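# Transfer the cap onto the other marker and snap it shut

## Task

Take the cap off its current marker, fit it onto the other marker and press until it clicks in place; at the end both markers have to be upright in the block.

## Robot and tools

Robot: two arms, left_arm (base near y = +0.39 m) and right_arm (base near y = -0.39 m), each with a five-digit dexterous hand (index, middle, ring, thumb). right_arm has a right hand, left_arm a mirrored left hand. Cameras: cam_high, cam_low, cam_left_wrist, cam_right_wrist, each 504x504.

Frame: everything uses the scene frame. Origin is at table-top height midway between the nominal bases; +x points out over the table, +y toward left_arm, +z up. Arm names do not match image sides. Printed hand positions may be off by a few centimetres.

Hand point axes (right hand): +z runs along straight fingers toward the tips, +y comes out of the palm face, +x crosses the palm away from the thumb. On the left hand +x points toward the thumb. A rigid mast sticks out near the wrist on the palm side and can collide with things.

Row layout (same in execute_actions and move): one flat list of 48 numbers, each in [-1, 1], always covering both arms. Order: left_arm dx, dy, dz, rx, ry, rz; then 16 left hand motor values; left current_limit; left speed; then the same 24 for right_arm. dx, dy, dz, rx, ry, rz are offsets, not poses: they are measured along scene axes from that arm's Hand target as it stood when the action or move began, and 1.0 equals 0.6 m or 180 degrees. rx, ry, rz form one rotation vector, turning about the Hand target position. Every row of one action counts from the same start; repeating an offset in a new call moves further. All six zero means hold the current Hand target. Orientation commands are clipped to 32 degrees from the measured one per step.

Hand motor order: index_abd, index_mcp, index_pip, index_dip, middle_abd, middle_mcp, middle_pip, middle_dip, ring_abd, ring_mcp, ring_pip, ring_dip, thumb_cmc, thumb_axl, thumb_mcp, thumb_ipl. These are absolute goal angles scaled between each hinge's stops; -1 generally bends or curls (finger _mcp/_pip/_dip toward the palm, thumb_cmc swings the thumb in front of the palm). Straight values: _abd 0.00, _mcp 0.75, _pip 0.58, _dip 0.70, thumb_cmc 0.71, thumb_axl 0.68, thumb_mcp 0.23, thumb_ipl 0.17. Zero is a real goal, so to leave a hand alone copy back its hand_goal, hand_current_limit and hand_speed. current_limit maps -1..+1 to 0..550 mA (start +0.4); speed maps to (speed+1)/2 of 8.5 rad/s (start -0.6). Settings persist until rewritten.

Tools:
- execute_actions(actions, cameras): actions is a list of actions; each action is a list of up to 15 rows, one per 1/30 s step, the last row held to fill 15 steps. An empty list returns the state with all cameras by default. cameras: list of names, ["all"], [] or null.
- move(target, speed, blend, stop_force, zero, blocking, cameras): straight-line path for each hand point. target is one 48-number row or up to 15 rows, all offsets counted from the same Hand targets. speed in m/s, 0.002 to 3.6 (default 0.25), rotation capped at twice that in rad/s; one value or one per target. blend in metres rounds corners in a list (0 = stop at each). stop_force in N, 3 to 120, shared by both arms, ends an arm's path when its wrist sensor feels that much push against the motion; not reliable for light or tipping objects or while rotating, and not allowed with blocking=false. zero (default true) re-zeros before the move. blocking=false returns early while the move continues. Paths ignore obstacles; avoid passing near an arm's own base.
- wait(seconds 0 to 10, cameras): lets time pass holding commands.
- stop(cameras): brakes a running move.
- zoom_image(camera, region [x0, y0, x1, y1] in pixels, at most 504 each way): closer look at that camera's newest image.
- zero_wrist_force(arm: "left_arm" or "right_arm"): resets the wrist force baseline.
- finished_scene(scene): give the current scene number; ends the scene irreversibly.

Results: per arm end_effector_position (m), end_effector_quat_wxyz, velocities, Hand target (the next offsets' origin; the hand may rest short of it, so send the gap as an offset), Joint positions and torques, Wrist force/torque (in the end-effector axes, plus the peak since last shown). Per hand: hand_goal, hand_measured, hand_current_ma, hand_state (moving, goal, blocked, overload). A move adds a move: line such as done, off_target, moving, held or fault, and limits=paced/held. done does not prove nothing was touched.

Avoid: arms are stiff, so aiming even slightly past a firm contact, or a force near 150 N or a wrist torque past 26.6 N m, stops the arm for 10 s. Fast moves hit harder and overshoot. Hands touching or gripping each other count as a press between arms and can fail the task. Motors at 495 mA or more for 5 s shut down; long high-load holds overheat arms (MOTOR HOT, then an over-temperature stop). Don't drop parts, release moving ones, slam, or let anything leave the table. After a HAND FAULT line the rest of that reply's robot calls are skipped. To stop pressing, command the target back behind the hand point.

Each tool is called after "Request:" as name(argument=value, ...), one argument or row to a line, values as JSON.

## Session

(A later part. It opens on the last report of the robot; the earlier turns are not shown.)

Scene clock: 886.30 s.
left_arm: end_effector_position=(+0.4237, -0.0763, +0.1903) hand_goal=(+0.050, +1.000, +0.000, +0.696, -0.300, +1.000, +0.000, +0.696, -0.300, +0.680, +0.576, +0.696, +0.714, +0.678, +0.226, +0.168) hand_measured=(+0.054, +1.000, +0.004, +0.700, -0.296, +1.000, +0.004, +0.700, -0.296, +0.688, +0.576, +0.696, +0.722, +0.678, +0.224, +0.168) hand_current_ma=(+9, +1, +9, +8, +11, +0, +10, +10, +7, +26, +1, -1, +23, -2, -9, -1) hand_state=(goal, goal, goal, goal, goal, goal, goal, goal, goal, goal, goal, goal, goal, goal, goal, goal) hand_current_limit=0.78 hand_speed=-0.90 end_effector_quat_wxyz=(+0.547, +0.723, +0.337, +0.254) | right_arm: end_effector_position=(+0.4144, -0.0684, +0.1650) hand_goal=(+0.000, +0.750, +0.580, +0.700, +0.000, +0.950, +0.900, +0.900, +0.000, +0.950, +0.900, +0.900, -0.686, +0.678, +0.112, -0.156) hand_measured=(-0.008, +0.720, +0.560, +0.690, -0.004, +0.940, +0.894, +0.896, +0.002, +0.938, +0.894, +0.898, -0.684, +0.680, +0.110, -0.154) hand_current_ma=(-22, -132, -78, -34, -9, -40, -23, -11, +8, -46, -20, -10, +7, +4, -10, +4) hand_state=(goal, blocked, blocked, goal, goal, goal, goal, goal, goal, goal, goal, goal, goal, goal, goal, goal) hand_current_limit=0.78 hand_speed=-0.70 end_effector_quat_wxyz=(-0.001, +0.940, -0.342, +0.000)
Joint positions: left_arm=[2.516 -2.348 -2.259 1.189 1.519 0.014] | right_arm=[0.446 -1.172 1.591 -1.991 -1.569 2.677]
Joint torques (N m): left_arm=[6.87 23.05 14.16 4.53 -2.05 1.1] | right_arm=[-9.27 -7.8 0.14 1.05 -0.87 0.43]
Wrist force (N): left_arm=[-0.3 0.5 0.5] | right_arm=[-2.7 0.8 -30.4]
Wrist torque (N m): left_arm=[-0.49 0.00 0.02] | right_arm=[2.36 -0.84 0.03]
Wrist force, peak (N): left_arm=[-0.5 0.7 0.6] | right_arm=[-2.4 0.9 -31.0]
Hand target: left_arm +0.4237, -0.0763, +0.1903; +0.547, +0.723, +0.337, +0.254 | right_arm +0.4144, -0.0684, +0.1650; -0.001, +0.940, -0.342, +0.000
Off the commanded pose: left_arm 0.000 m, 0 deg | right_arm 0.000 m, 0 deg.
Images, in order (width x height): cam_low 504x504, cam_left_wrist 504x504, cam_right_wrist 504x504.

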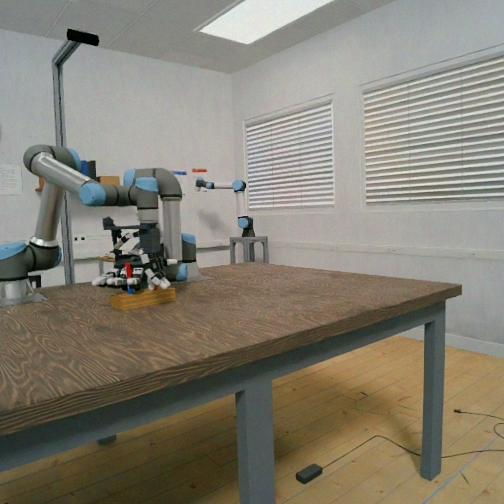

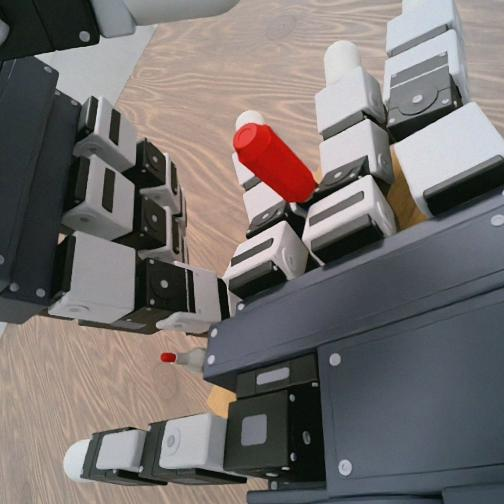

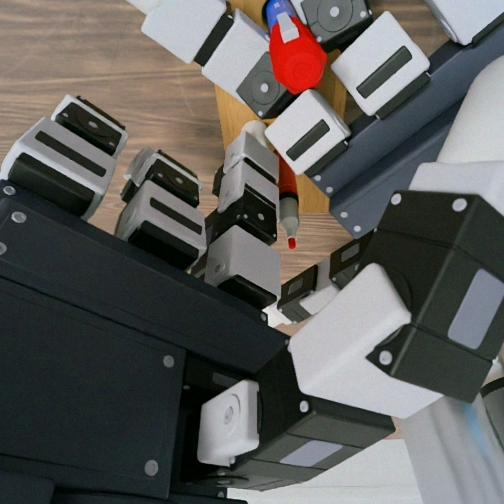

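Request:
move(
  target=[0.003,0.0036,-0.006,0,0,0,0.05,1.0,0.0,0.696,-0.3,1.0,0.0,0.696,-0.3,0.68,0.576,0.696,0.714,0.678,0.226,0.168,0.78,-0.9,0,0,0,0,0,0,0,0.75,0.58,0.7,0,0.95,0.9,0.9,0,0.95,0.9,0.9,-0.686,0.677,0.112,-0.157,0.78,-0.7],
  speed=0.015,
  cameras=["cam_low", "cam_left_wrist"],
)

Request:
zoom_image(
  camera="cam_low",
  region=[110, 255, 150, 295],
)

Request:
zoom_image(
  camera="cam_left_wrist",
  region=[230, 110, 350, 230],
)

Scene clock: 888.60 s.
left_arm: end_effector_position=(+0.4254, -0.0742, +0.1868) hand_goal=(+0.050, +1.000, +0.000, +0.696, -0.300, +1.000, +0.000, +0.696, -0.300, +0.680, +0.576, +0.696, +0.714, +0.678, +0.226, +0.168) hand_measured=(+0.054, +1.000, +0.004, +0.700, -0.296, +1.000, +0.004, +0.700, -0.296, +0.688, +0.576, +0.696, +0.722, +0.678, +0.224, +0.168) hand_current_ma=(+8, +1, +9, +8, +11, +0, +10, +10, +7, +26, +1, -1, +23, -2, -9, -1) hand_state=(goal, goal, goal, goal, goal, goal, goal, goal, goal, goal, goal, goal, goal, goal, goal, goal) hand_current_limit=0.78 hand_speed=-0.90 end_effector_quat_wxyz=(+0.547, +0.723, +0.337, +0.254) | right_arm: end_effector_position=(+0.4144, -0.0684, +0.1650) hand_goal=(+0.000, +0.750, +0.580, +0.700, +0.000, +0.950, +0.900, +0.900, +0.000, +0.950, +0.900, +0.900, -0.686, +0.678, +0.112, -0.156) hand_measured=(-0.008, +0.720, +0.560, +0.690, -0.004, +0.940, +0.894, +0.896, +0.002, +0.938, +0.894, +0.898, -0.684, +0.680, +0.110, -0.154) hand_current_ma=(-22, -132, -78, -34, -9, -40, -23, -11, +8, -46, -20, -10, +7, +4, -10, +4) hand_state=(goal, blocked, blocked, goal, goal, goal, goal, goal, goal, goal, goal, goal, goal, goal, goal, goal) hand_current_limit=0.78 hand_speed=-0.70 end_effector_quat_wxyz=(-0.001, +0.940, -0.342, +0.000)
Joint positions: left_arm=[2.523 -2.359 -2.259 1.199 1.512 0.016] | right_arm=[0.446 -1.172 1.591 -1.991 -1.569 2.677]
Joint torques (N m): left_arm=[8.31 22.6 15.13 4.85 -1.62 1.42] | right_arm=[-8.45 -7.8 0.27 0.9 -0.93 0.57]
Wrist force (N): left_arm=[-0.4 0.5 0.6] | right_arm=[-2.4 0.8 -30.9]
Wrist torque (N m): left_arm=[-0.49 0.00 0.02] | right_arm=[2.42 -0.87 0.06]
Wrist force, peak (N): left_arm=[-0.5 0.5 0.7] | right_arm=[-2.5 0.9 -31.1]
Hand target: left_arm +0.4255, -0.0742, +0.1867; +0.547, +0.723, +0.337, +0.254 | right_arm +0.4144, -0.0684, +0.1650; -0.001, +0.940, -0.342, +0.000
Off the commanded pose: left_arm 0.000 m, 0 deg | right_arm 0.000 m, 0 deg.
move: done
Images, in order (width x height): cam_low 504x504, cam_left_wrist 504x504.

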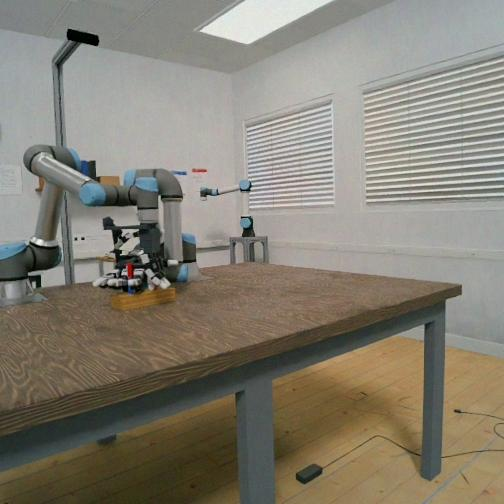

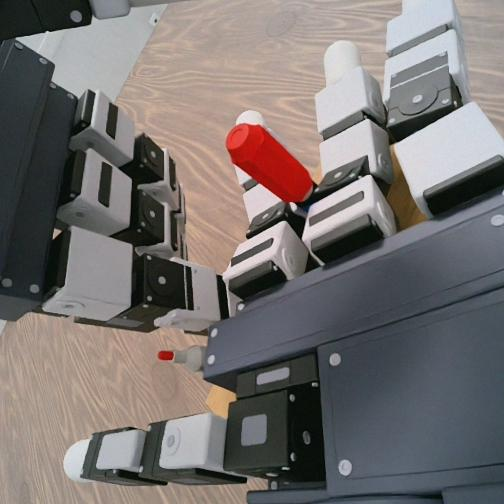

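Scaled by 12.600.

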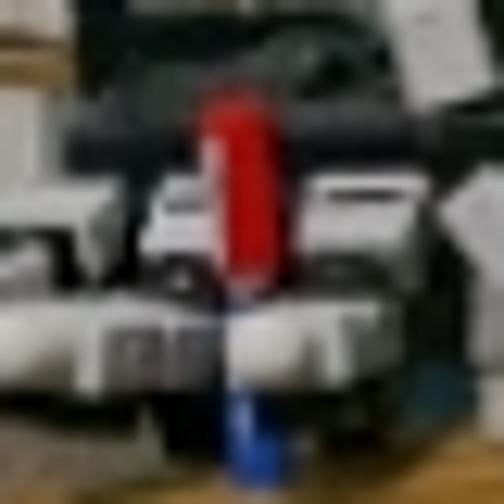

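Scaled by 4.200.

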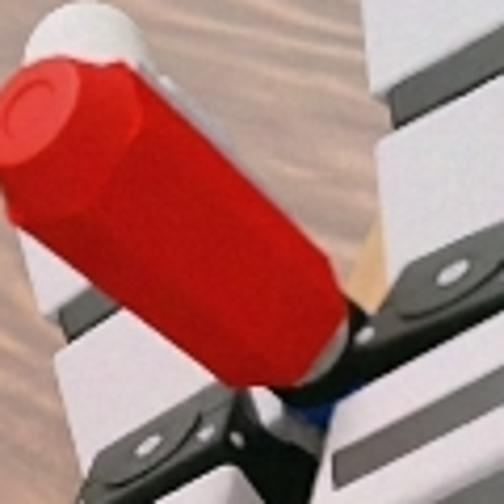

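Request:
zoom_image(
  camera="cam_left_wrist",
  region=[285, 170, 335, 220],
)

Request:
zoom_image(
  camera="cam_low",
  region=[118, 258, 142, 296],
)

Scaled by 10.080.

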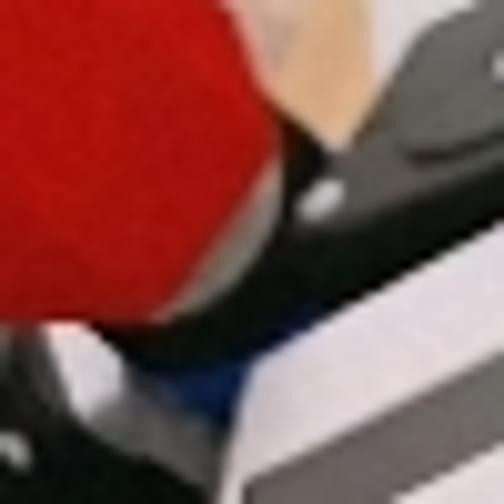

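Scaled by 13.263.

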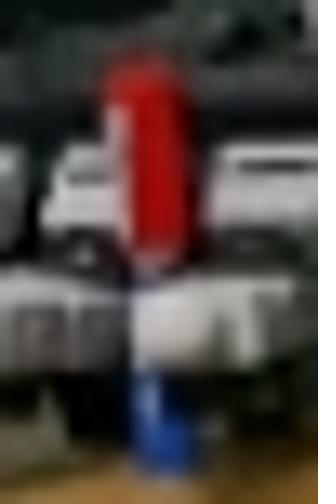

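Request:
move(
  target=[
    [0,0,0,0,0,0,0.05,1.0,0.0,0.696,-0.3,1.0,0.0,0.696,-0.3,0.68,0.576,0.696,0.714,0.678,0.226,0.168,0.78,-0.9,0,0,0.02,0,0,0,0,0.75,0.58,0.7,0,0.95,0.9,0.9,0,0.95,0.9,0.9,-0.686,0.677,0.112,-0.157,0.78,-0.7],
    [0,0,0,0,0,0,0.05,1.0,0.0,0.696,-0.3,1.0,0.0,0.696,-0.3,0.68,0.576,0.696,0.714,0.678,0.226,0.168,0.78,-0.9,0,0,0.1,0,0,0,0,0.75,0.58,0.7,0,0.95,0.9,0.9,0,0.95,0.9,0.9,-0.686,0.677,0.112,-0.157,0.78,-0.7],
  ],
  speed=[0.03, 0.08],
  cameras=["cam_low", "cam_high", "cam_left_wrist"],
)

Request:
zoom_image(
  camera="cam_low",
  region=[90, 240, 170, 310],
)

Scene clock: 895.53 s.
left_arm: end_effector_position=(+0.4255, -0.0742, +0.1867) hand_goal=(+0.050, +1.000, +0.000, +0.696, -0.300, +1.000, +0.000, +0.696, -0.300, +0.680, +0.576, +0.696, +0.714, +0.678, +0.226, +0.168) hand_measured=(+0.054, +1.000, +0.004, +0.700, -0.296, +1.000, +0.004, +0.700, -0.296, +0.688, +0.576, +0.696, +0.722, +0.678, +0.224, +0.168) hand_current_ma=(+8, +1, +9, +8, +11, +0, +10, +10, +7, +26, +1, -1, +23, -2, -9, -1) hand_state=(goal, goal, goal, goal, goal, goal, goal, goal, goal, goal, goal, goal, goal, goal, goal, goal) hand_current_limit=0.78 hand_speed=-0.90 end_effector_quat_wxyz=(+0.547, +0.723, +0.337, +0.254) | right_arm: end_effector_position=(+0.4144, -0.0684, +0.2249) hand_goal=(+0.000, +0.750, +0.580, +0.700, +0.000, +0.950, +0.900, +0.900, +0.000, +0.950, +0.900, +0.900, -0.686, +0.678, +0.112, -0.156) hand_measured=(-0.004, +0.746, +0.576, +0.698, -0.004, +0.940, +0.894, +0.896, +0.002, +0.938, +0.894, +0.898, -0.684, +0.680, +0.110, -0.154) hand_current_ma=(-9, -18, -12, -8, -9, -40, -23, -11, +8, -46, -20, -10, +7, +4, -10, +4) hand_state=(goal, goal, goal, goal, goal, goal, goal, goal, goal, goal, goal, goal, goal, goal, goal, goal) hand_current_limit=0.78 hand_speed=-0.70 end_effector_quat_wxyz=(-0.001, +0.940, -0.342, +0.000)
Joint positions: left_arm=[2.523 -2.359 -2.259 1.2 1.512 0.016] | right_arm=[0.446 -1.22 1.497 -1.849 -1.569 2.677]
Joint torques (N m): left_arm=[6.81 22.76 13.66 4.69 -1.83 1.47] | right_arm=[-6.83 -43.92 -33.11 -0.11 -0.43 -0.03]
Wrist force (N): left_arm=[-0.4 0.4 0.7] | right_arm=[-2.4 1.8 4.2]
Wrist torque (N m): left_arm=[-0.52 0.00 0.01] | right_arm=[-0.16 -0.17 0.02]
Wrist force, peak (N): left_arm=[-0.8 0.5 0.6] | right_arm=[-2.7 0.7 -31.0]
Hand target: left_arm +0.4255, -0.0742, +0.1867; +0.547, +0.723, +0.337, +0.254 | right_arm +0.4144, -0.0684, +0.2250; -0.001, +0.940, -0.342, +0.000
Off the commanded pose: left_arm 0.000 m, 0 deg | right_arm 0.000 m, 0 deg.
move: done
Images, in order (width x height): cam_high 504x504, cam_low 504x504, cam_left_wrist 504x504.

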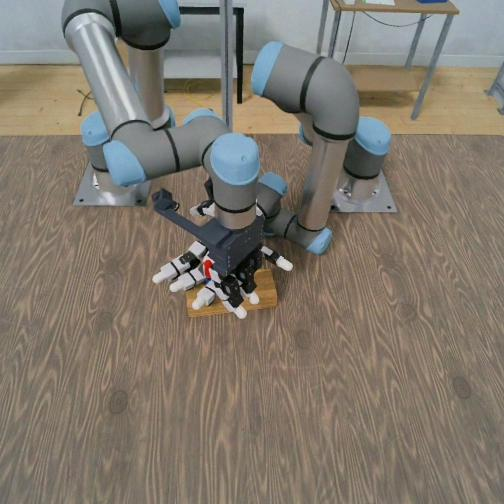

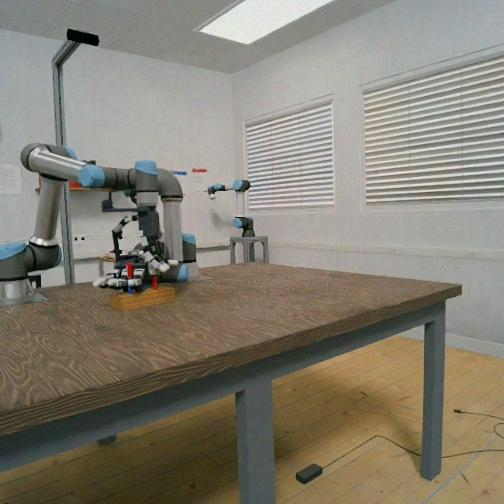

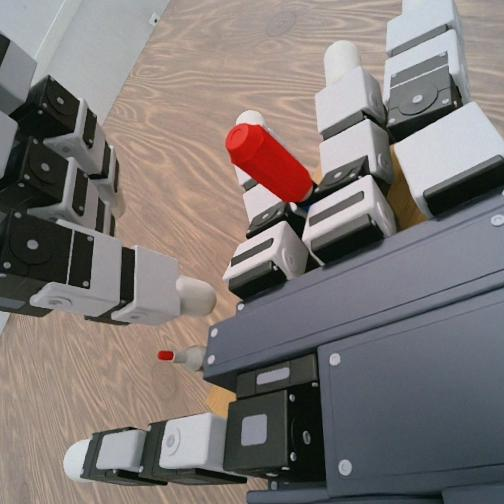

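Scaled by 6.300.

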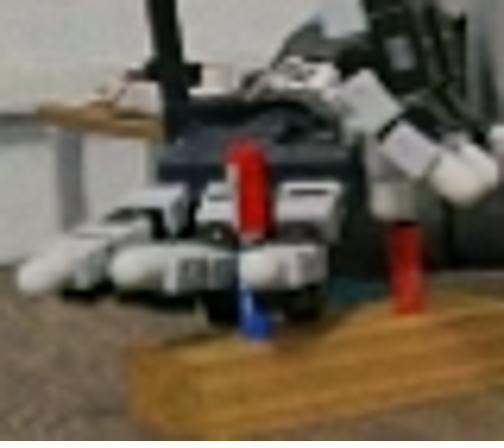

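Request:
move(
  target=[
    [0,0,0,0,0,0,0.05,1.0,0.0,0.696,-0.3,1.0,0.0,0.696,-0.3,0.68,0.576,0.696,0.714,0.678,0.226,0.168,0.78,-0.9,-0.0193,0.016,0.1833,0,0,0,0,0.75,0.58,0.7,0,0.95,0.9,0.9,0,0.95,0.9,0.9,-0.686,0.677,0.112,-0.157,0.78,-0.7],
    [0,0,0,0,0,0,0.05,1.0,0.0,0.696,-0.3,1.0,0.0,0.696,-0.3,0.68,0.576,0.696,0.714,0.678,0.226,0.168,0.78,-0.9,-0.0193,0.016,0.1833,0.3396,-0.285,0,0,0.75,0.58,0.7,0,0.95,0.9,0.9,0,0.95,0.9,0.9,-0.686,0.677,0.112,-0.157,0.78,-0.7],
  ],
  speed=[0.12, 0.25],
  cameras=["cam_low", "cam_high", "cam_right_wrist"],
)

Scene clock: 901.53 s.
left_arm: end_effector_position=(+0.4255, -0.0742, +0.1867) hand_goal=(+0.050, +1.000, +0.000, +0.696, -0.300, +1.000, +0.000, +0.696, -0.300, +0.680, +0.576, +0.696, +0.714, +0.678, +0.226, +0.168) hand_measured=(+0.054, +1.000, +0.004, +0.700, -0.296, +1.000, +0.004, +0.700, -0.296, +0.688, +0.576, +0.696, +0.722, +0.678, +0.224, +0.168) hand_current_ma=(+8, +1, +9, +8, +11, +0, +10, +10, +7, +26, +1, -1, +23, -2, -9, -1) hand_state=(goal, goal, goal, goal, goal, goal, goal, goal, goal, goal, goal, goal, goal, goal, goal, goal) hand_current_limit=0.78 hand_speed=-0.90 end_effector_quat_wxyz=(+0.547, +0.723, +0.337, +0.254) | right_arm: end_effector_position=(+0.4028, -0.0588, +0.3350) hand_goal=(+0.000, +0.750, +0.580, +0.700, +0.000, +0.950, +0.900, +0.900, +0.000, +0.950, +0.900, +0.900, -0.686, +0.678, +0.112, -0.156) hand_measured=(-0.002, +0.742, +0.576, +0.698, -0.004, +0.940, +0.894, +0.896, +0.002, +0.938, +0.894, +0.898, -0.684, +0.680, +0.110, -0.154) hand_current_ma=(-8, -30, -12, -8, -9, -40, -23, -11, +8, -45, -20, -10, +7, +4, -7, +4) hand_state=(goal, goal, goal, goal, goal, goal, goal, goal, goal, goal, goal, goal, goal, goal, goal, goal) hand_current_limit=0.78 hand_speed=-0.70 end_effector_quat_wxyz=(-0.604, +0.720, -0.262, +0.219)
Joint positions: left_arm=[2.523 -2.359 -2.259 1.2 1.512 0.016] | right_arm=[0.098 -1.619 2.229 -3.498 -0.772 2.959]
Joint torques (N m): left_arm=[6.85 23.23 13.96 4.53 -1.81 1.43] | right_arm=[-10.13 -5.85 -7.69 -4.88 2.93 1.06]
Wrist force (N): left_arm=[-0.4 0.3 0.4] | right_arm=[-2.4 4.4 3.0]
Wrist torque (N m): left_arm=[-0.49 -0.01 0.02] | right_arm=[-0.10 -0.07 0.22]
Wrist force, peak (N): left_arm=[-0.6 0.6 0.7] | right_arm=[-2.6 4.1 4.3]
Hand target: left_arm +0.4255, -0.0742, +0.1867; +0.547, +0.723, +0.337, +0.254 | right_arm +0.4028, -0.0588, +0.3350; -0.604, +0.720, -0.262, +0.219
Off the commanded pose: left_arm 0.000 m, 0 deg | right_arm 0.000 m, 0 deg.
move: done
Images, in order (width x height): cam_high 504x504, cam_low 504x504, cam_right_wrist 504x504.

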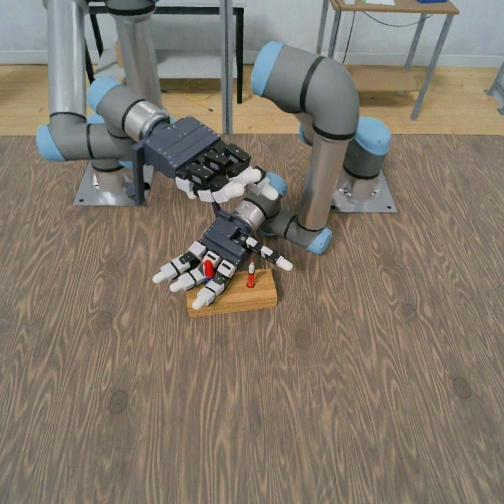

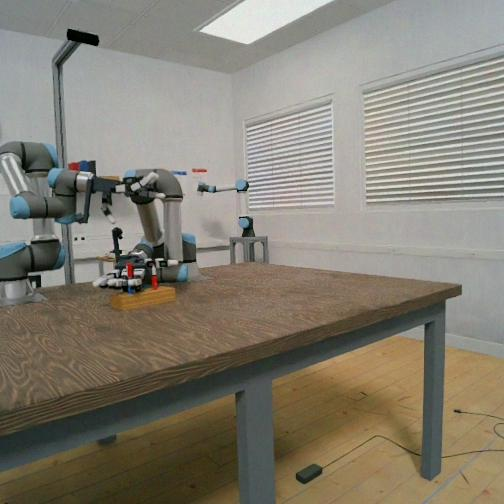

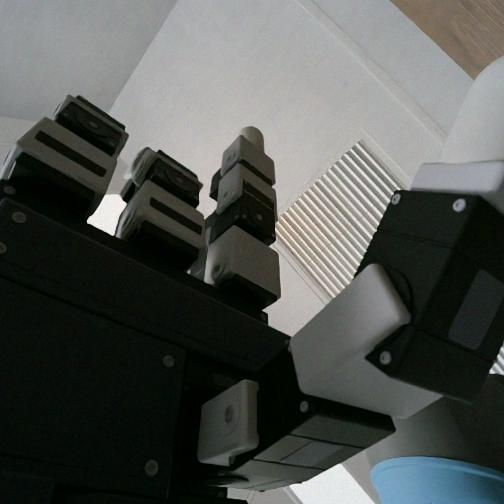

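Request:
move(
  target=[
    [0,0,0,0,0,0,0.05,1.0,0.0,0.696,-0.3,1.0,0.0,0.696,-0.3,0.68,0.576,0.696,0.714,0.678,0.226,0.168,0.78,-0.9,0,0,0,0,0,0,0.2,0.9,-0.56,0.551,-0.2,0.9,-0.56,0.551,0,0.9,-0.236,0.232,-0.686,0.677,0.112,-0.157,0.3,-0.7],
    [0,0,0,0,0,0,0.05,1.0,0.0,0.696,-0.3,1.0,0.0,0.696,-0.3,0.68,0.576,0.696,0.714,0.678,0.226,0.168,0.78,-0.9,-0.0065,-0.0893,-0.0968,0,0,0,0.2,0.9,-0.56,0.551,-0.2,0.9,-0.56,0.551,0,0.9,-0.236,0.232,-0.686,0.677,0.112,-0.157,0.3,-0.7],
    [0,0,0,0,0,0,0.05,1.0,0.0,0.696,-0.3,1.0,0.0,0.696,-0.3,0.68,0.576,0.696,0.714,0.678,0.226,0.168,0.78,-0.9,-0.018,-0.1067,-0.2083,0,0,0,0.2,0.9,-0.56,0.551,-0.2,0.9,-0.56,0.551,0,0.9,-0.236,0.232,-0.686,0.677,0.112,-0.157,0.3,-0.7],
  ],
  speed=[0.1, 0.12, 0.06],
  cameras=["cam_low", "cam_high", "cam_right_wrist", "cam_left_wrist"],
)

Request:
zoom_image(
  camera="cam_low",
  region=[90, 240, 170, 310],
)

Scene clock: 908.63 s.
left_arm: end_effector_position=(+0.4255, -0.0742, +0.1867) hand_goal=(+0.050, +1.000, +0.000, +0.696, -0.300, +1.000, +0.000, +0.696, -0.300, +0.680, +0.576, +0.696, +0.714, +0.678, +0.226, +0.168) hand_measured=(+0.054, +1.000, +0.004, +0.700, -0.296, +1.000, +0.004, +0.700, -0.296, +0.688, +0.576, +0.696, +0.722, +0.678, +0.224, +0.168) hand_current_ma=(+8, +1, +9, +8, +11, +0, +10, +10, +7, +26, +1, -1, +23, -2, -9, -1) hand_state=(goal, goal, goal, goal, goal, goal, goal, goal, goal, goal, goal, goal, goal, goal, goal, goal) hand_current_limit=0.78 hand_speed=-0.90 end_effector_quat_wxyz=(+0.547, +0.723, +0.337, +0.254) | right_arm: end_effector_position=(+0.3920, -0.1229, +0.2101) hand_goal=(+0.200, +0.900, -0.560, +0.552, -0.200, +0.900, -0.560, +0.552, +0.000, +0.900, -0.236, +0.232, -0.686, +0.678, +0.112, -0.156) hand_measured=(+0.196, +0.880, -0.558, +0.554, -0.196, +0.892, -0.558, +0.554, -0.002, +0.890, -0.234, +0.234, -0.684, +0.680, +0.110, -0.154) hand_current_ma=(-9, -80, +7, +7, +9, -34, +6, +7, -7, -38, +3, +7, +7, +4, -7, +4) hand_state=(goal, goal, goal, goal, goal, goal, goal, goal, goal, goal, goal, goal, goal, goal, goal, goal) hand_current_limit=0.30 hand_speed=-0.70 end_effector_quat_wxyz=(-0.604, +0.720, -0.262, +0.219)
Joint positions: left_arm=[2.523 -2.359 -2.259 1.2 1.512 0.016] | right_arm=[-0.112 -1.413 2.475 -3.874 -0.571 2.862]
Joint torques (N m): left_arm=[6.5 24.03 13.66 4.66 -1.66 1.32] | right_arm=[-10.45 -8.17 -1.08 -4.69 3.03 1.16]
Wrist force (N): left_arm=[-0.4 0.4 0.4] | right_arm=[-2.3 4.7 3.7]
Wrist torque (N m): left_arm=[-0.49 0.00 0.01] | right_arm=[-0.04 -0.13 0.16]
Wrist force, peak (N): left_arm=[-0.5 0.5 0.7] | right_arm=[-2.8 5.1 3.8]
Hand target: left_arm +0.4255, -0.0742, +0.1867; +0.547, +0.723, +0.337, +0.254 | right_arm +0.3920, -0.1229, +0.2100; -0.604, +0.720, -0.262, +0.219
Off the commanded pose: left_arm 0.000 m, 0 deg | right_arm 0.000 m, 0 deg.
move: done

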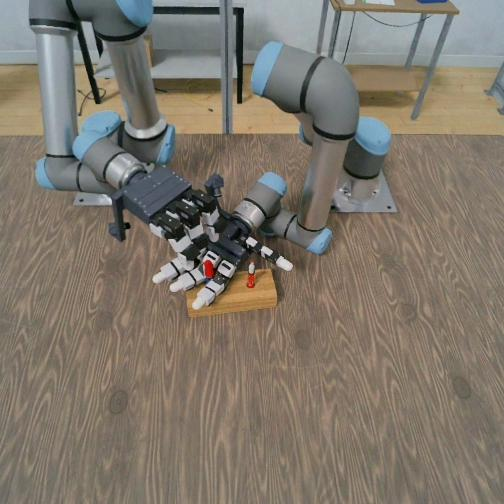

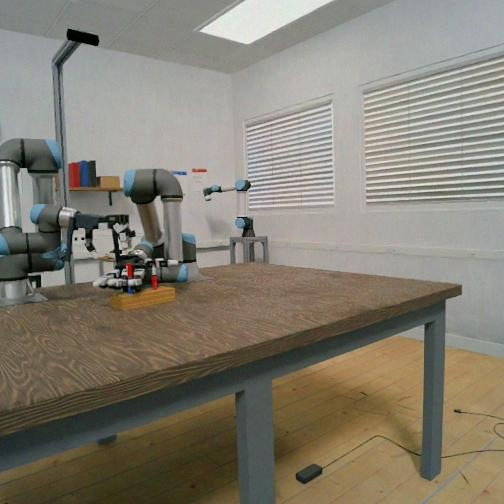

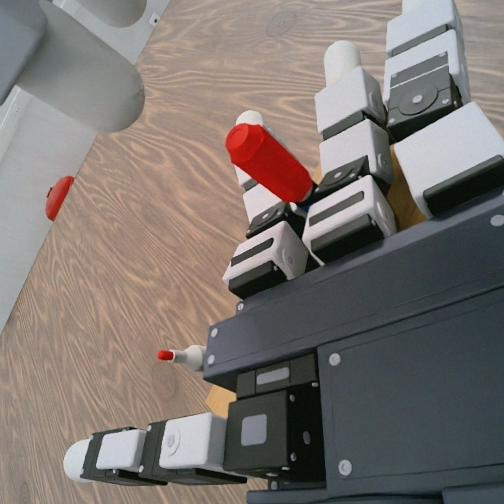

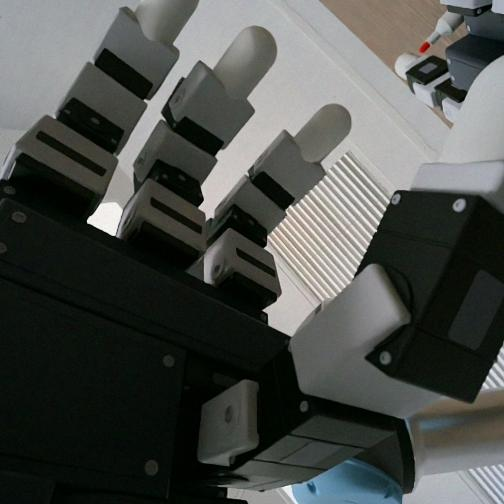

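Scaled by 6.300.

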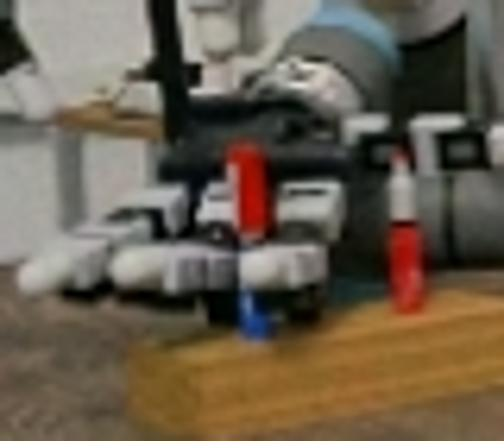

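Request:
move(
  target=[0,0,0,0,0,0,0.05,1.0,0.0,0.696,-0.3,1.0,0.0,0.696,-0.3,0.68,0.576,0.696,0.714,0.678,0.226,0.168,0.78,-0.9,0,0,-0.075,0,0,0,0.2,0.9,-0.56,0.551,-0.2,0.9,-0.56,0.551,0,0.9,-0.236,0.232,-0.686,0.677,0.112,-0.157,0.3,-0.7],
  speed=0.04,
  cameras=["cam_low", "cam_high", "cam_right_wrist", "cam_left_wrist"],
)

Request:
zoom_image(
  camera="cam_low",
  region=[90, 240, 170, 310],
)

Scene clock: 910.97 s.
left_arm: end_effector_position=(+0.4255, -0.0742, +0.1867) hand_goal=(+0.050, +1.000, +0.000, +0.696, -0.300, +1.000, +0.000, +0.696, -0.300, +0.680, +0.576, +0.696, +0.714, +0.678, +0.226, +0.168) hand_measured=(+0.054, +1.000, +0.004, +0.700, -0.296, +1.000, +0.004, +0.700, -0.296, +0.688, +0.576, +0.696, +0.722, +0.678, +0.224, +0.168) hand_current_ma=(+8, +1, +9, +8, +11, +0, +10, +10, +7, +26, +1, -1, +23, -2, -9, -1) hand_state=(goal, goal, goal, goal, goal, goal, goal, goal, goal, goal, goal, goal, goal, goal, goal, goal) hand_current_limit=0.78 hand_speed=-0.90 end_effector_quat_wxyz=(+0.547, +0.723, +0.337, +0.254) | right_arm: end_effector_position=(+0.3920, -0.1229, +0.1651) hand_goal=(+0.200, +0.900, -0.560, +0.552, -0.200, +0.900, -0.560, +0.552, +0.000, +0.900, -0.236, +0.232, -0.686, +0.678, +0.112, -0.156) hand_measured=(+0.196, +0.880, -0.558, +0.554, -0.196, +0.892, -0.558, +0.554, -0.002, +0.890, -0.234, +0.234, -0.684, +0.680, +0.110, -0.154) hand_current_ma=(-9, -80, +7, +7, +9, -34, +6, +7, -7, -38, +3, +7, +7, +4, -7, +4) hand_state=(goal, goal, goal, goal, goal, goal, goal, goal, goal, goal, goal, goal, goal, goal, goal, goal) hand_current_limit=0.30 hand_speed=-0.70 end_effector_quat_wxyz=(-0.604, +0.720, -0.262, +0.219)
Joint positions: left_arm=[2.523 -2.359 -2.259 1.2 1.512 0.016] | right_arm=[-0.112 -1.253 2.499 -4.058 -0.571 2.862]
Joint torques (N m): left_arm=[6.36 23.04 14.53 4.58 -1.58 1.44] | right_arm=[6.67 -9.64 2.26 -4.71 0.45 1.16]
Wrist force (N): left_arm=[-0.5 0.4 0.7] | right_arm=[-2.9 4.1 3.7]
Wrist torque (N m): left_arm=[-0.51 0.02 0.01] | right_arm=[-0.10 -0.06 0.10]
Wrist force, peak (N): left_arm=[-0.7 0.5 0.6] | right_arm=[-2.9 4.6 3.9]
Hand target: left_arm +0.4255, -0.0742, +0.1867; +0.547, +0.723, +0.337, +0.254 | right_arm +0.3920, -0.1229, +0.1650; -0.604, +0.720, -0.262, +0.219
Off the commanded pose: left_arm 0.000 m, 0 deg | right_arm 0.000 m, 0 deg.
move: done

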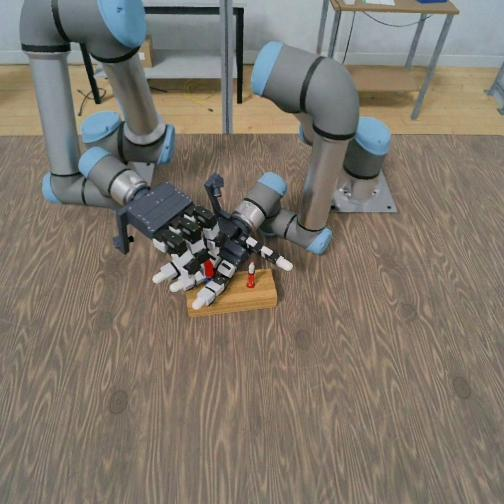

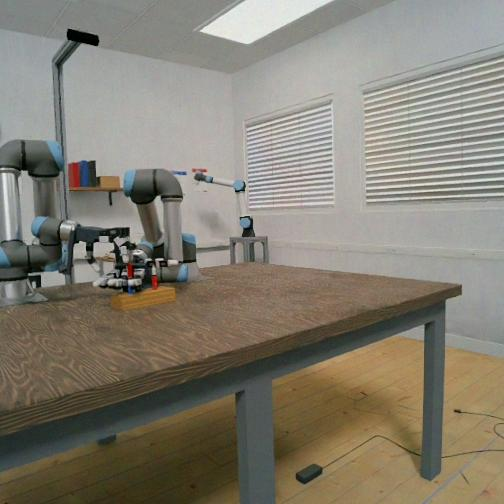

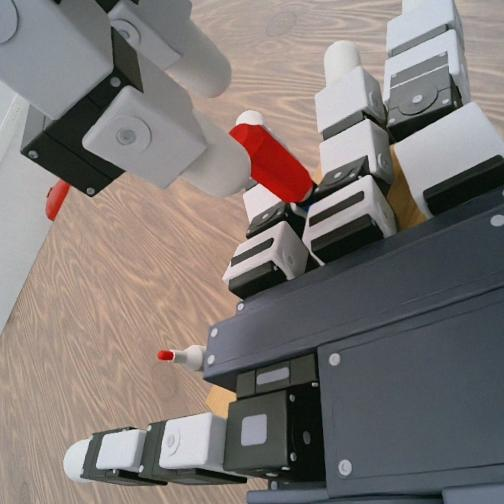

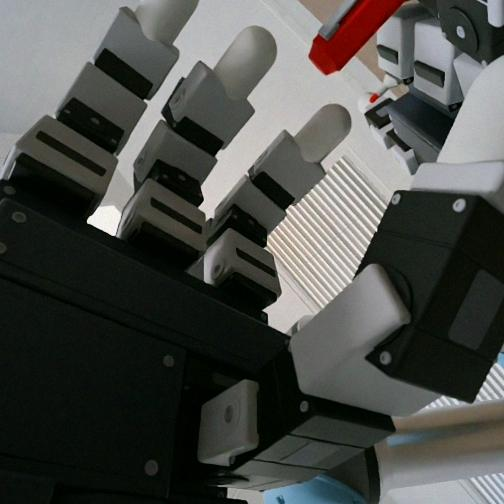

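Scaled by 6.300.

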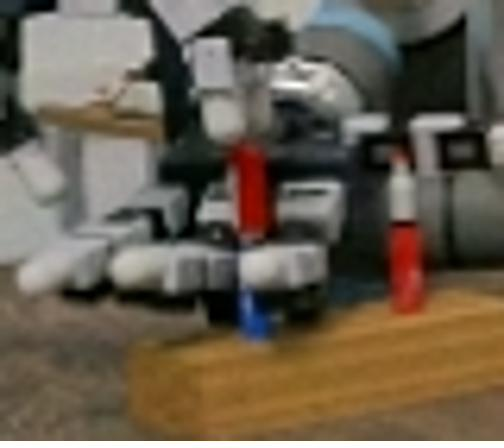

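Request:
move(
  target=[0,0,0,0,0,0,0.05,1.0,0.0,0.696,-0.3,1.0,0.0,0.696,-0.3,0.68,0.576,0.696,0.714,0.678,0.226,0.168,0.78,-0.9,-0.0038,0.0032,-0.0333,0,0,0,0.2,0.9,-0.56,0.551,-0.2,0.9,-0.56,0.551,0,0.9,-0.236,0.232,-0.686,0.677,0.112,-0.157,0.3,-0.7],
  speed=0.03,
  stop_force=4,
  cameras=["cam_low", "cam_high", "cam_right_wrist", "cam_left_wrist"],
)

Request:
zoom_image(
  camera="cam_low",
  region=[90, 240, 170, 310],
)

Request:
zoom_image(
  camera="cam_right_wrist",
  region=[220, 0, 420, 200],
)

Request:
zoom_image(
  camera="cam_high",
  region=[170, 220, 260, 310],
)

Scene clock: 913.90 s.
left_arm: end_effector_position=(+0.4255, -0.0742, +0.1867) hand_goal=(+0.050, +1.000, +0.000, +0.696, -0.300, +1.000, +0.000, +0.696, -0.300, +0.680, +0.576, +0.696, +0.714, +0.678, +0.226, +0.168) hand_measured=(+0.054, +1.000, +0.004, +0.700, -0.296, +1.000, +0.004, +0.700, -0.296, +0.688, +0.576, +0.696, +0.722, +0.678, +0.224, +0.168) hand_current_ma=(+8, +1, +9, +8, +11, +0, +10, +10, +7, +26, +1, -1, +23, -2, -9, -1) hand_state=(goal, goal, goal, goal, goal, goal, goal, goal, goal, goal, goal, goal, goal, goal, goal, goal) hand_current_limit=0.78 hand_speed=-0.90 end_effector_quat_wxyz=(+0.547, +0.723, +0.337, +0.254) | right_arm: end_effector_position=(+0.3897, -0.1209, +0.1451) hand_goal=(+0.200, +0.900, -0.560, +0.552, -0.200, +0.900, -0.560, +0.552, +0.000, +0.900, -0.236, +0.232, -0.686, +0.678, +0.112, -0.156) hand_measured=(+0.196, +0.880, -0.558, +0.554, -0.196, +0.892, -0.558, +0.554, -0.002, +0.890, -0.234, +0.234, -0.684, +0.680, +0.110, -0.154) hand_current_ma=(-9, -80, +7, +7, +9, -34, +6, +7, -7, -38, +3, +7, +7, +4, -7, +4) hand_state=(goal, goal, goal, goal, goal, goal, goal, goal, goal, goal, goal, goal, goal, goal, goal, goal) hand_current_limit=0.30 hand_speed=-0.70 end_effector_quat_wxyz=(-0.604, +0.720, -0.262, +0.219)
Joint positions: left_arm=[2.523 -2.359 -2.259 1.2 1.512 0.016] | right_arm=[-0.107 -1.179 2.508 -4.144 -0.576 2.865]
Joint torques (N m): left_arm=[6.63 22.79 14.29 4.53 -1.64 1.41] | right_arm=[11.05 -11.62 4.16 -4.7 -2.23 1.27]
Wrist force (N): left_arm=[-0.4 0.4 0.5] | right_arm=[-2.4 4.2 3.4]
Wrist torque (N m): left_arm=[-0.50 0.00 0.02] | right_arm=[-0.09 -0.13 0.12]
Wrist force, peak (N): left_arm=[-0.7 0.5 0.7] | right_arm=[-2.8 4.3 3.8]
Hand target: left_arm +0.4255, -0.0742, +0.1867; +0.547, +0.723, +0.337, +0.254 | right_arm +0.3897, -0.1209, +0.1451; -0.604, +0.720, -0.262, +0.219
Off the commanded pose: left_arm 0.000 m, 0 deg | right_arm 0.000 m, 0 deg.
move: done

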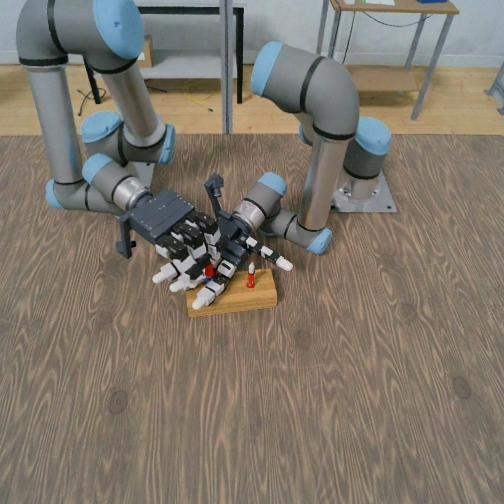

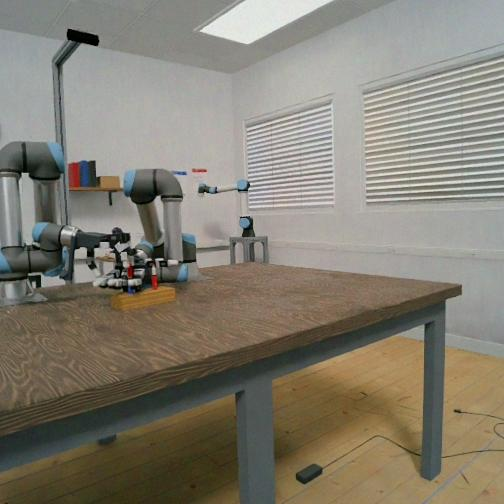

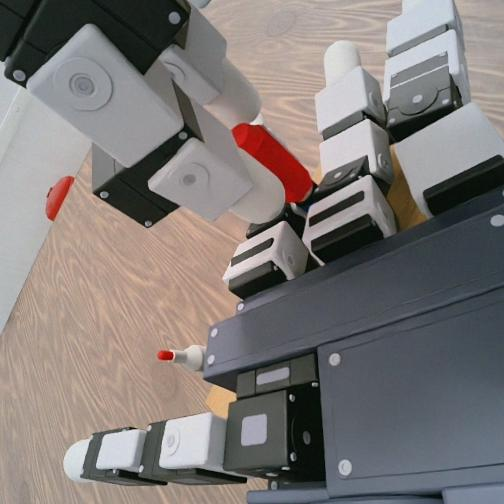

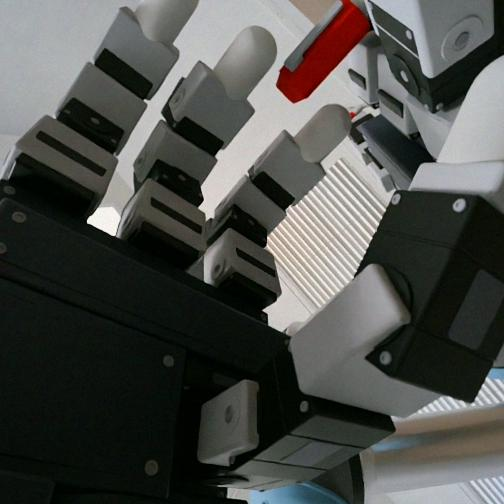

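Scaled by 6.300.

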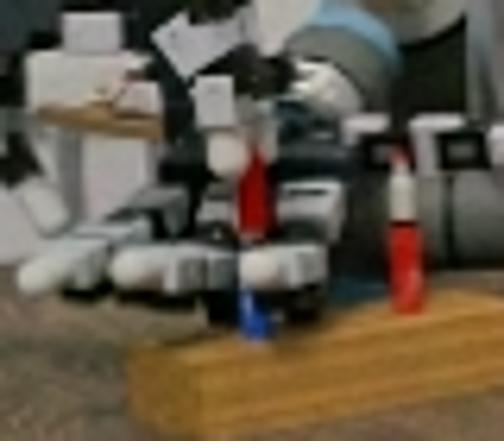

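Scaled by 2.520.

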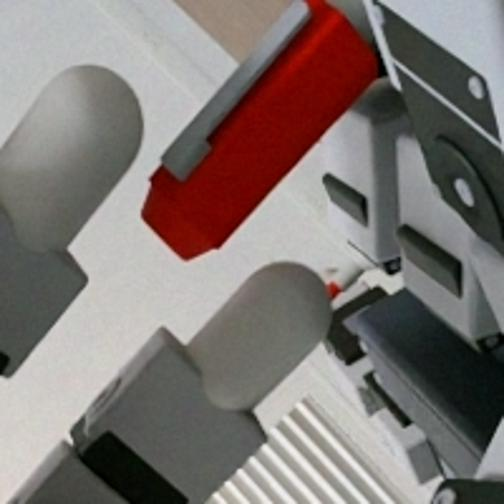

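Scaled by 5.600.

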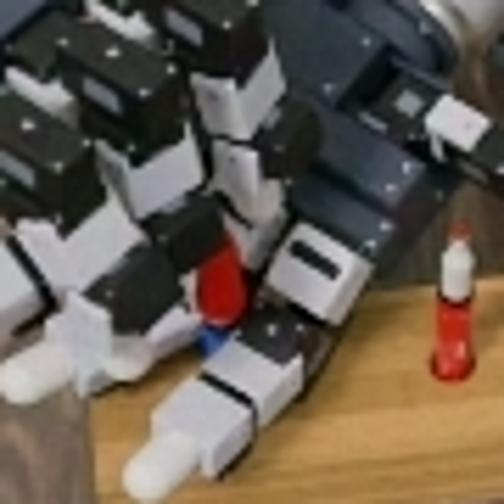

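Request:
move(
  target=[0,0,0,0,0,0,0.05,1.0,0.0,0.696,-0.3,1.0,0.0,0.696,-0.3,0.68,0.576,0.696,0.714,0.678,0.226,0.168,0.78,-0.9,0,0,-0.0117,0,0,0,0.2,0.9,-0.56,0.551,-0.2,0.9,-0.56,0.551,0,0.9,-0.236,0.232,-0.686,0.677,0.112,-0.157,0.3,-0.7],
  speed=0.03,
  stop_force=4,
  cameras=["cam_low", "cam_right_wrist", "cam_left_wrist"],
)

Request:
zoom_image(
  camera="cam_left_wrist",
  region=[200, 70, 360, 230],
)

Request:
zoom_image(
  camera="cam_right_wrist",
  region=[220, 0, 420, 200],
)

Scene clock: 917.27 s.
left_arm: end_effector_position=(+0.4255, -0.0742, +0.1867) hand_goal=(+0.050, +1.000, +0.000, +0.696, -0.300, +1.000, +0.000, +0.696, -0.300, +0.680, +0.576, +0.696, +0.714, +0.678, +0.226, +0.168) hand_measured=(+0.054, +1.000, +0.004, +0.700, -0.296, +1.000, +0.004, +0.700, -0.296, +0.688, +0.576, +0.696, +0.722, +0.678, +0.224, +0.168) hand_current_ma=(+8, +1, +9, +8, +11, +0, +10, +10, +7, +26, +1, -1, +23, -2, -9, -1) hand_state=(goal, goal, goal, goal, goal, goal, goal, goal, goal, goal, goal, goal, goal, goal, goal, goal) hand_current_limit=0.78 hand_speed=-0.90 end_effector_quat_wxyz=(+0.547, +0.723, +0.337, +0.254) | right_arm: end_effector_position=(+0.3897, -0.1209, +0.1380) hand_goal=(+0.200, +0.900, -0.560, +0.552, -0.200, +0.900, -0.560, +0.552, +0.000, +0.900, -0.236, +0.232, -0.686, +0.678, +0.112, -0.156) hand_measured=(+0.196, +0.880, -0.558, +0.554, -0.196, +0.892, -0.558, +0.554, -0.002, +0.890, -0.234, +0.234, -0.684, +0.680, +0.110, -0.154) hand_current_ma=(-9, -80, +7, +7, +9, -34, +6, +7, -7, -38, +3, +7, +7, +4, -7, +4) hand_state=(goal, goal, goal, goal, goal, goal, goal, goal, goal, goal, goal, goal, goal, goal, goal, goal) hand_current_limit=0.30 hand_speed=-0.70 end_effector_quat_wxyz=(-0.604, +0.720, -0.262, +0.219)
Joint positions: left_arm=[2.523 -2.359 -2.259 1.2 1.512 0.016] | right_arm=[-0.107 -1.152 2.508 -4.172 -0.576 2.865]
Joint torques (N m): left_arm=[6.98 23.24 14.34 4.75 -1.43 1.34] | right_arm=[7.98 -11.45 3.5 -4.79 -1.09 1.11]
Wrist force (N): left_arm=[-0.3 0.5 0.4] | right_arm=[-2.6 4.0 3.3]
Wrist torque (N m): left_arm=[-0.48 -0.02 0.02] | right_arm=[-0.09 -0.08 0.13]
Wrist force, peak (N): left_arm=[-0.6 0.4 0.8] | right_arm=[-2.6 4.6 3.6]
Hand target: left_arm +0.4255, -0.0742, +0.1867; +0.547, +0.723, +0.337, +0.254 | right_arm +0.3897, -0.1209, +0.1380; -0.604, +0.720, -0.262, +0.219
Off the commanded pose: left_arm 0.000 m, 0 deg | right_arm 0.000 m, 0 deg.
move: done
Images, in order (width x height): cam_low 504x504, cam_left_wrist 504x504, cam_right_wrist 504x504.

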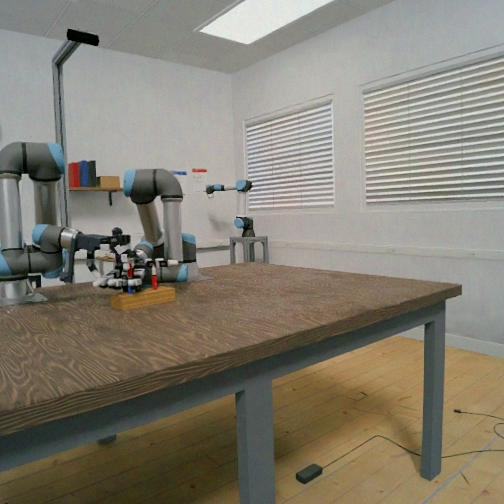

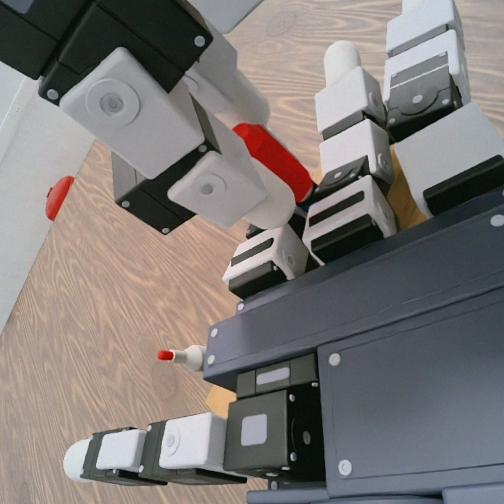

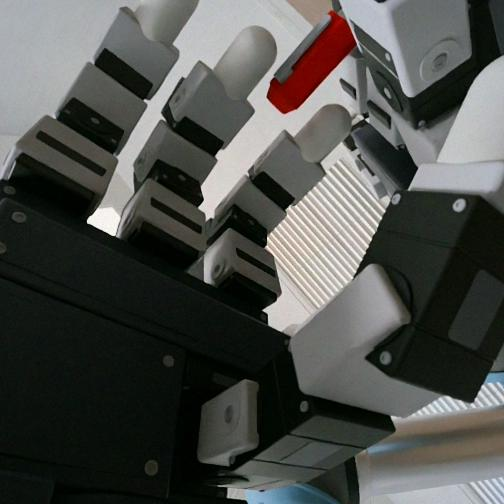

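Scaled by 3.150.

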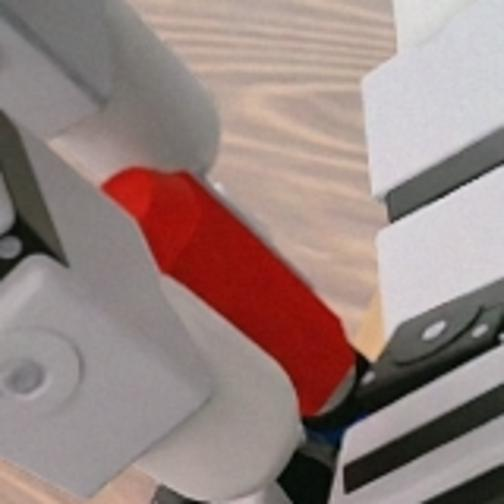

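Scaled by 2.520.

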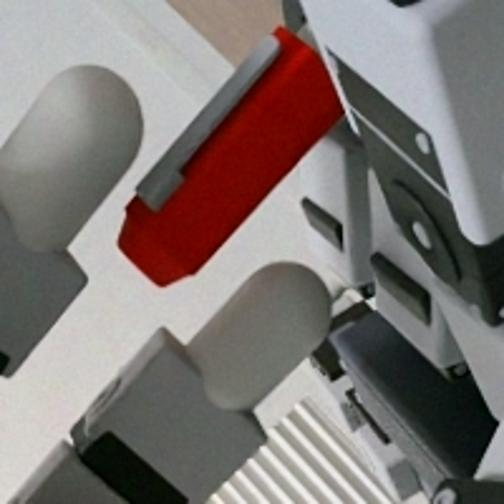

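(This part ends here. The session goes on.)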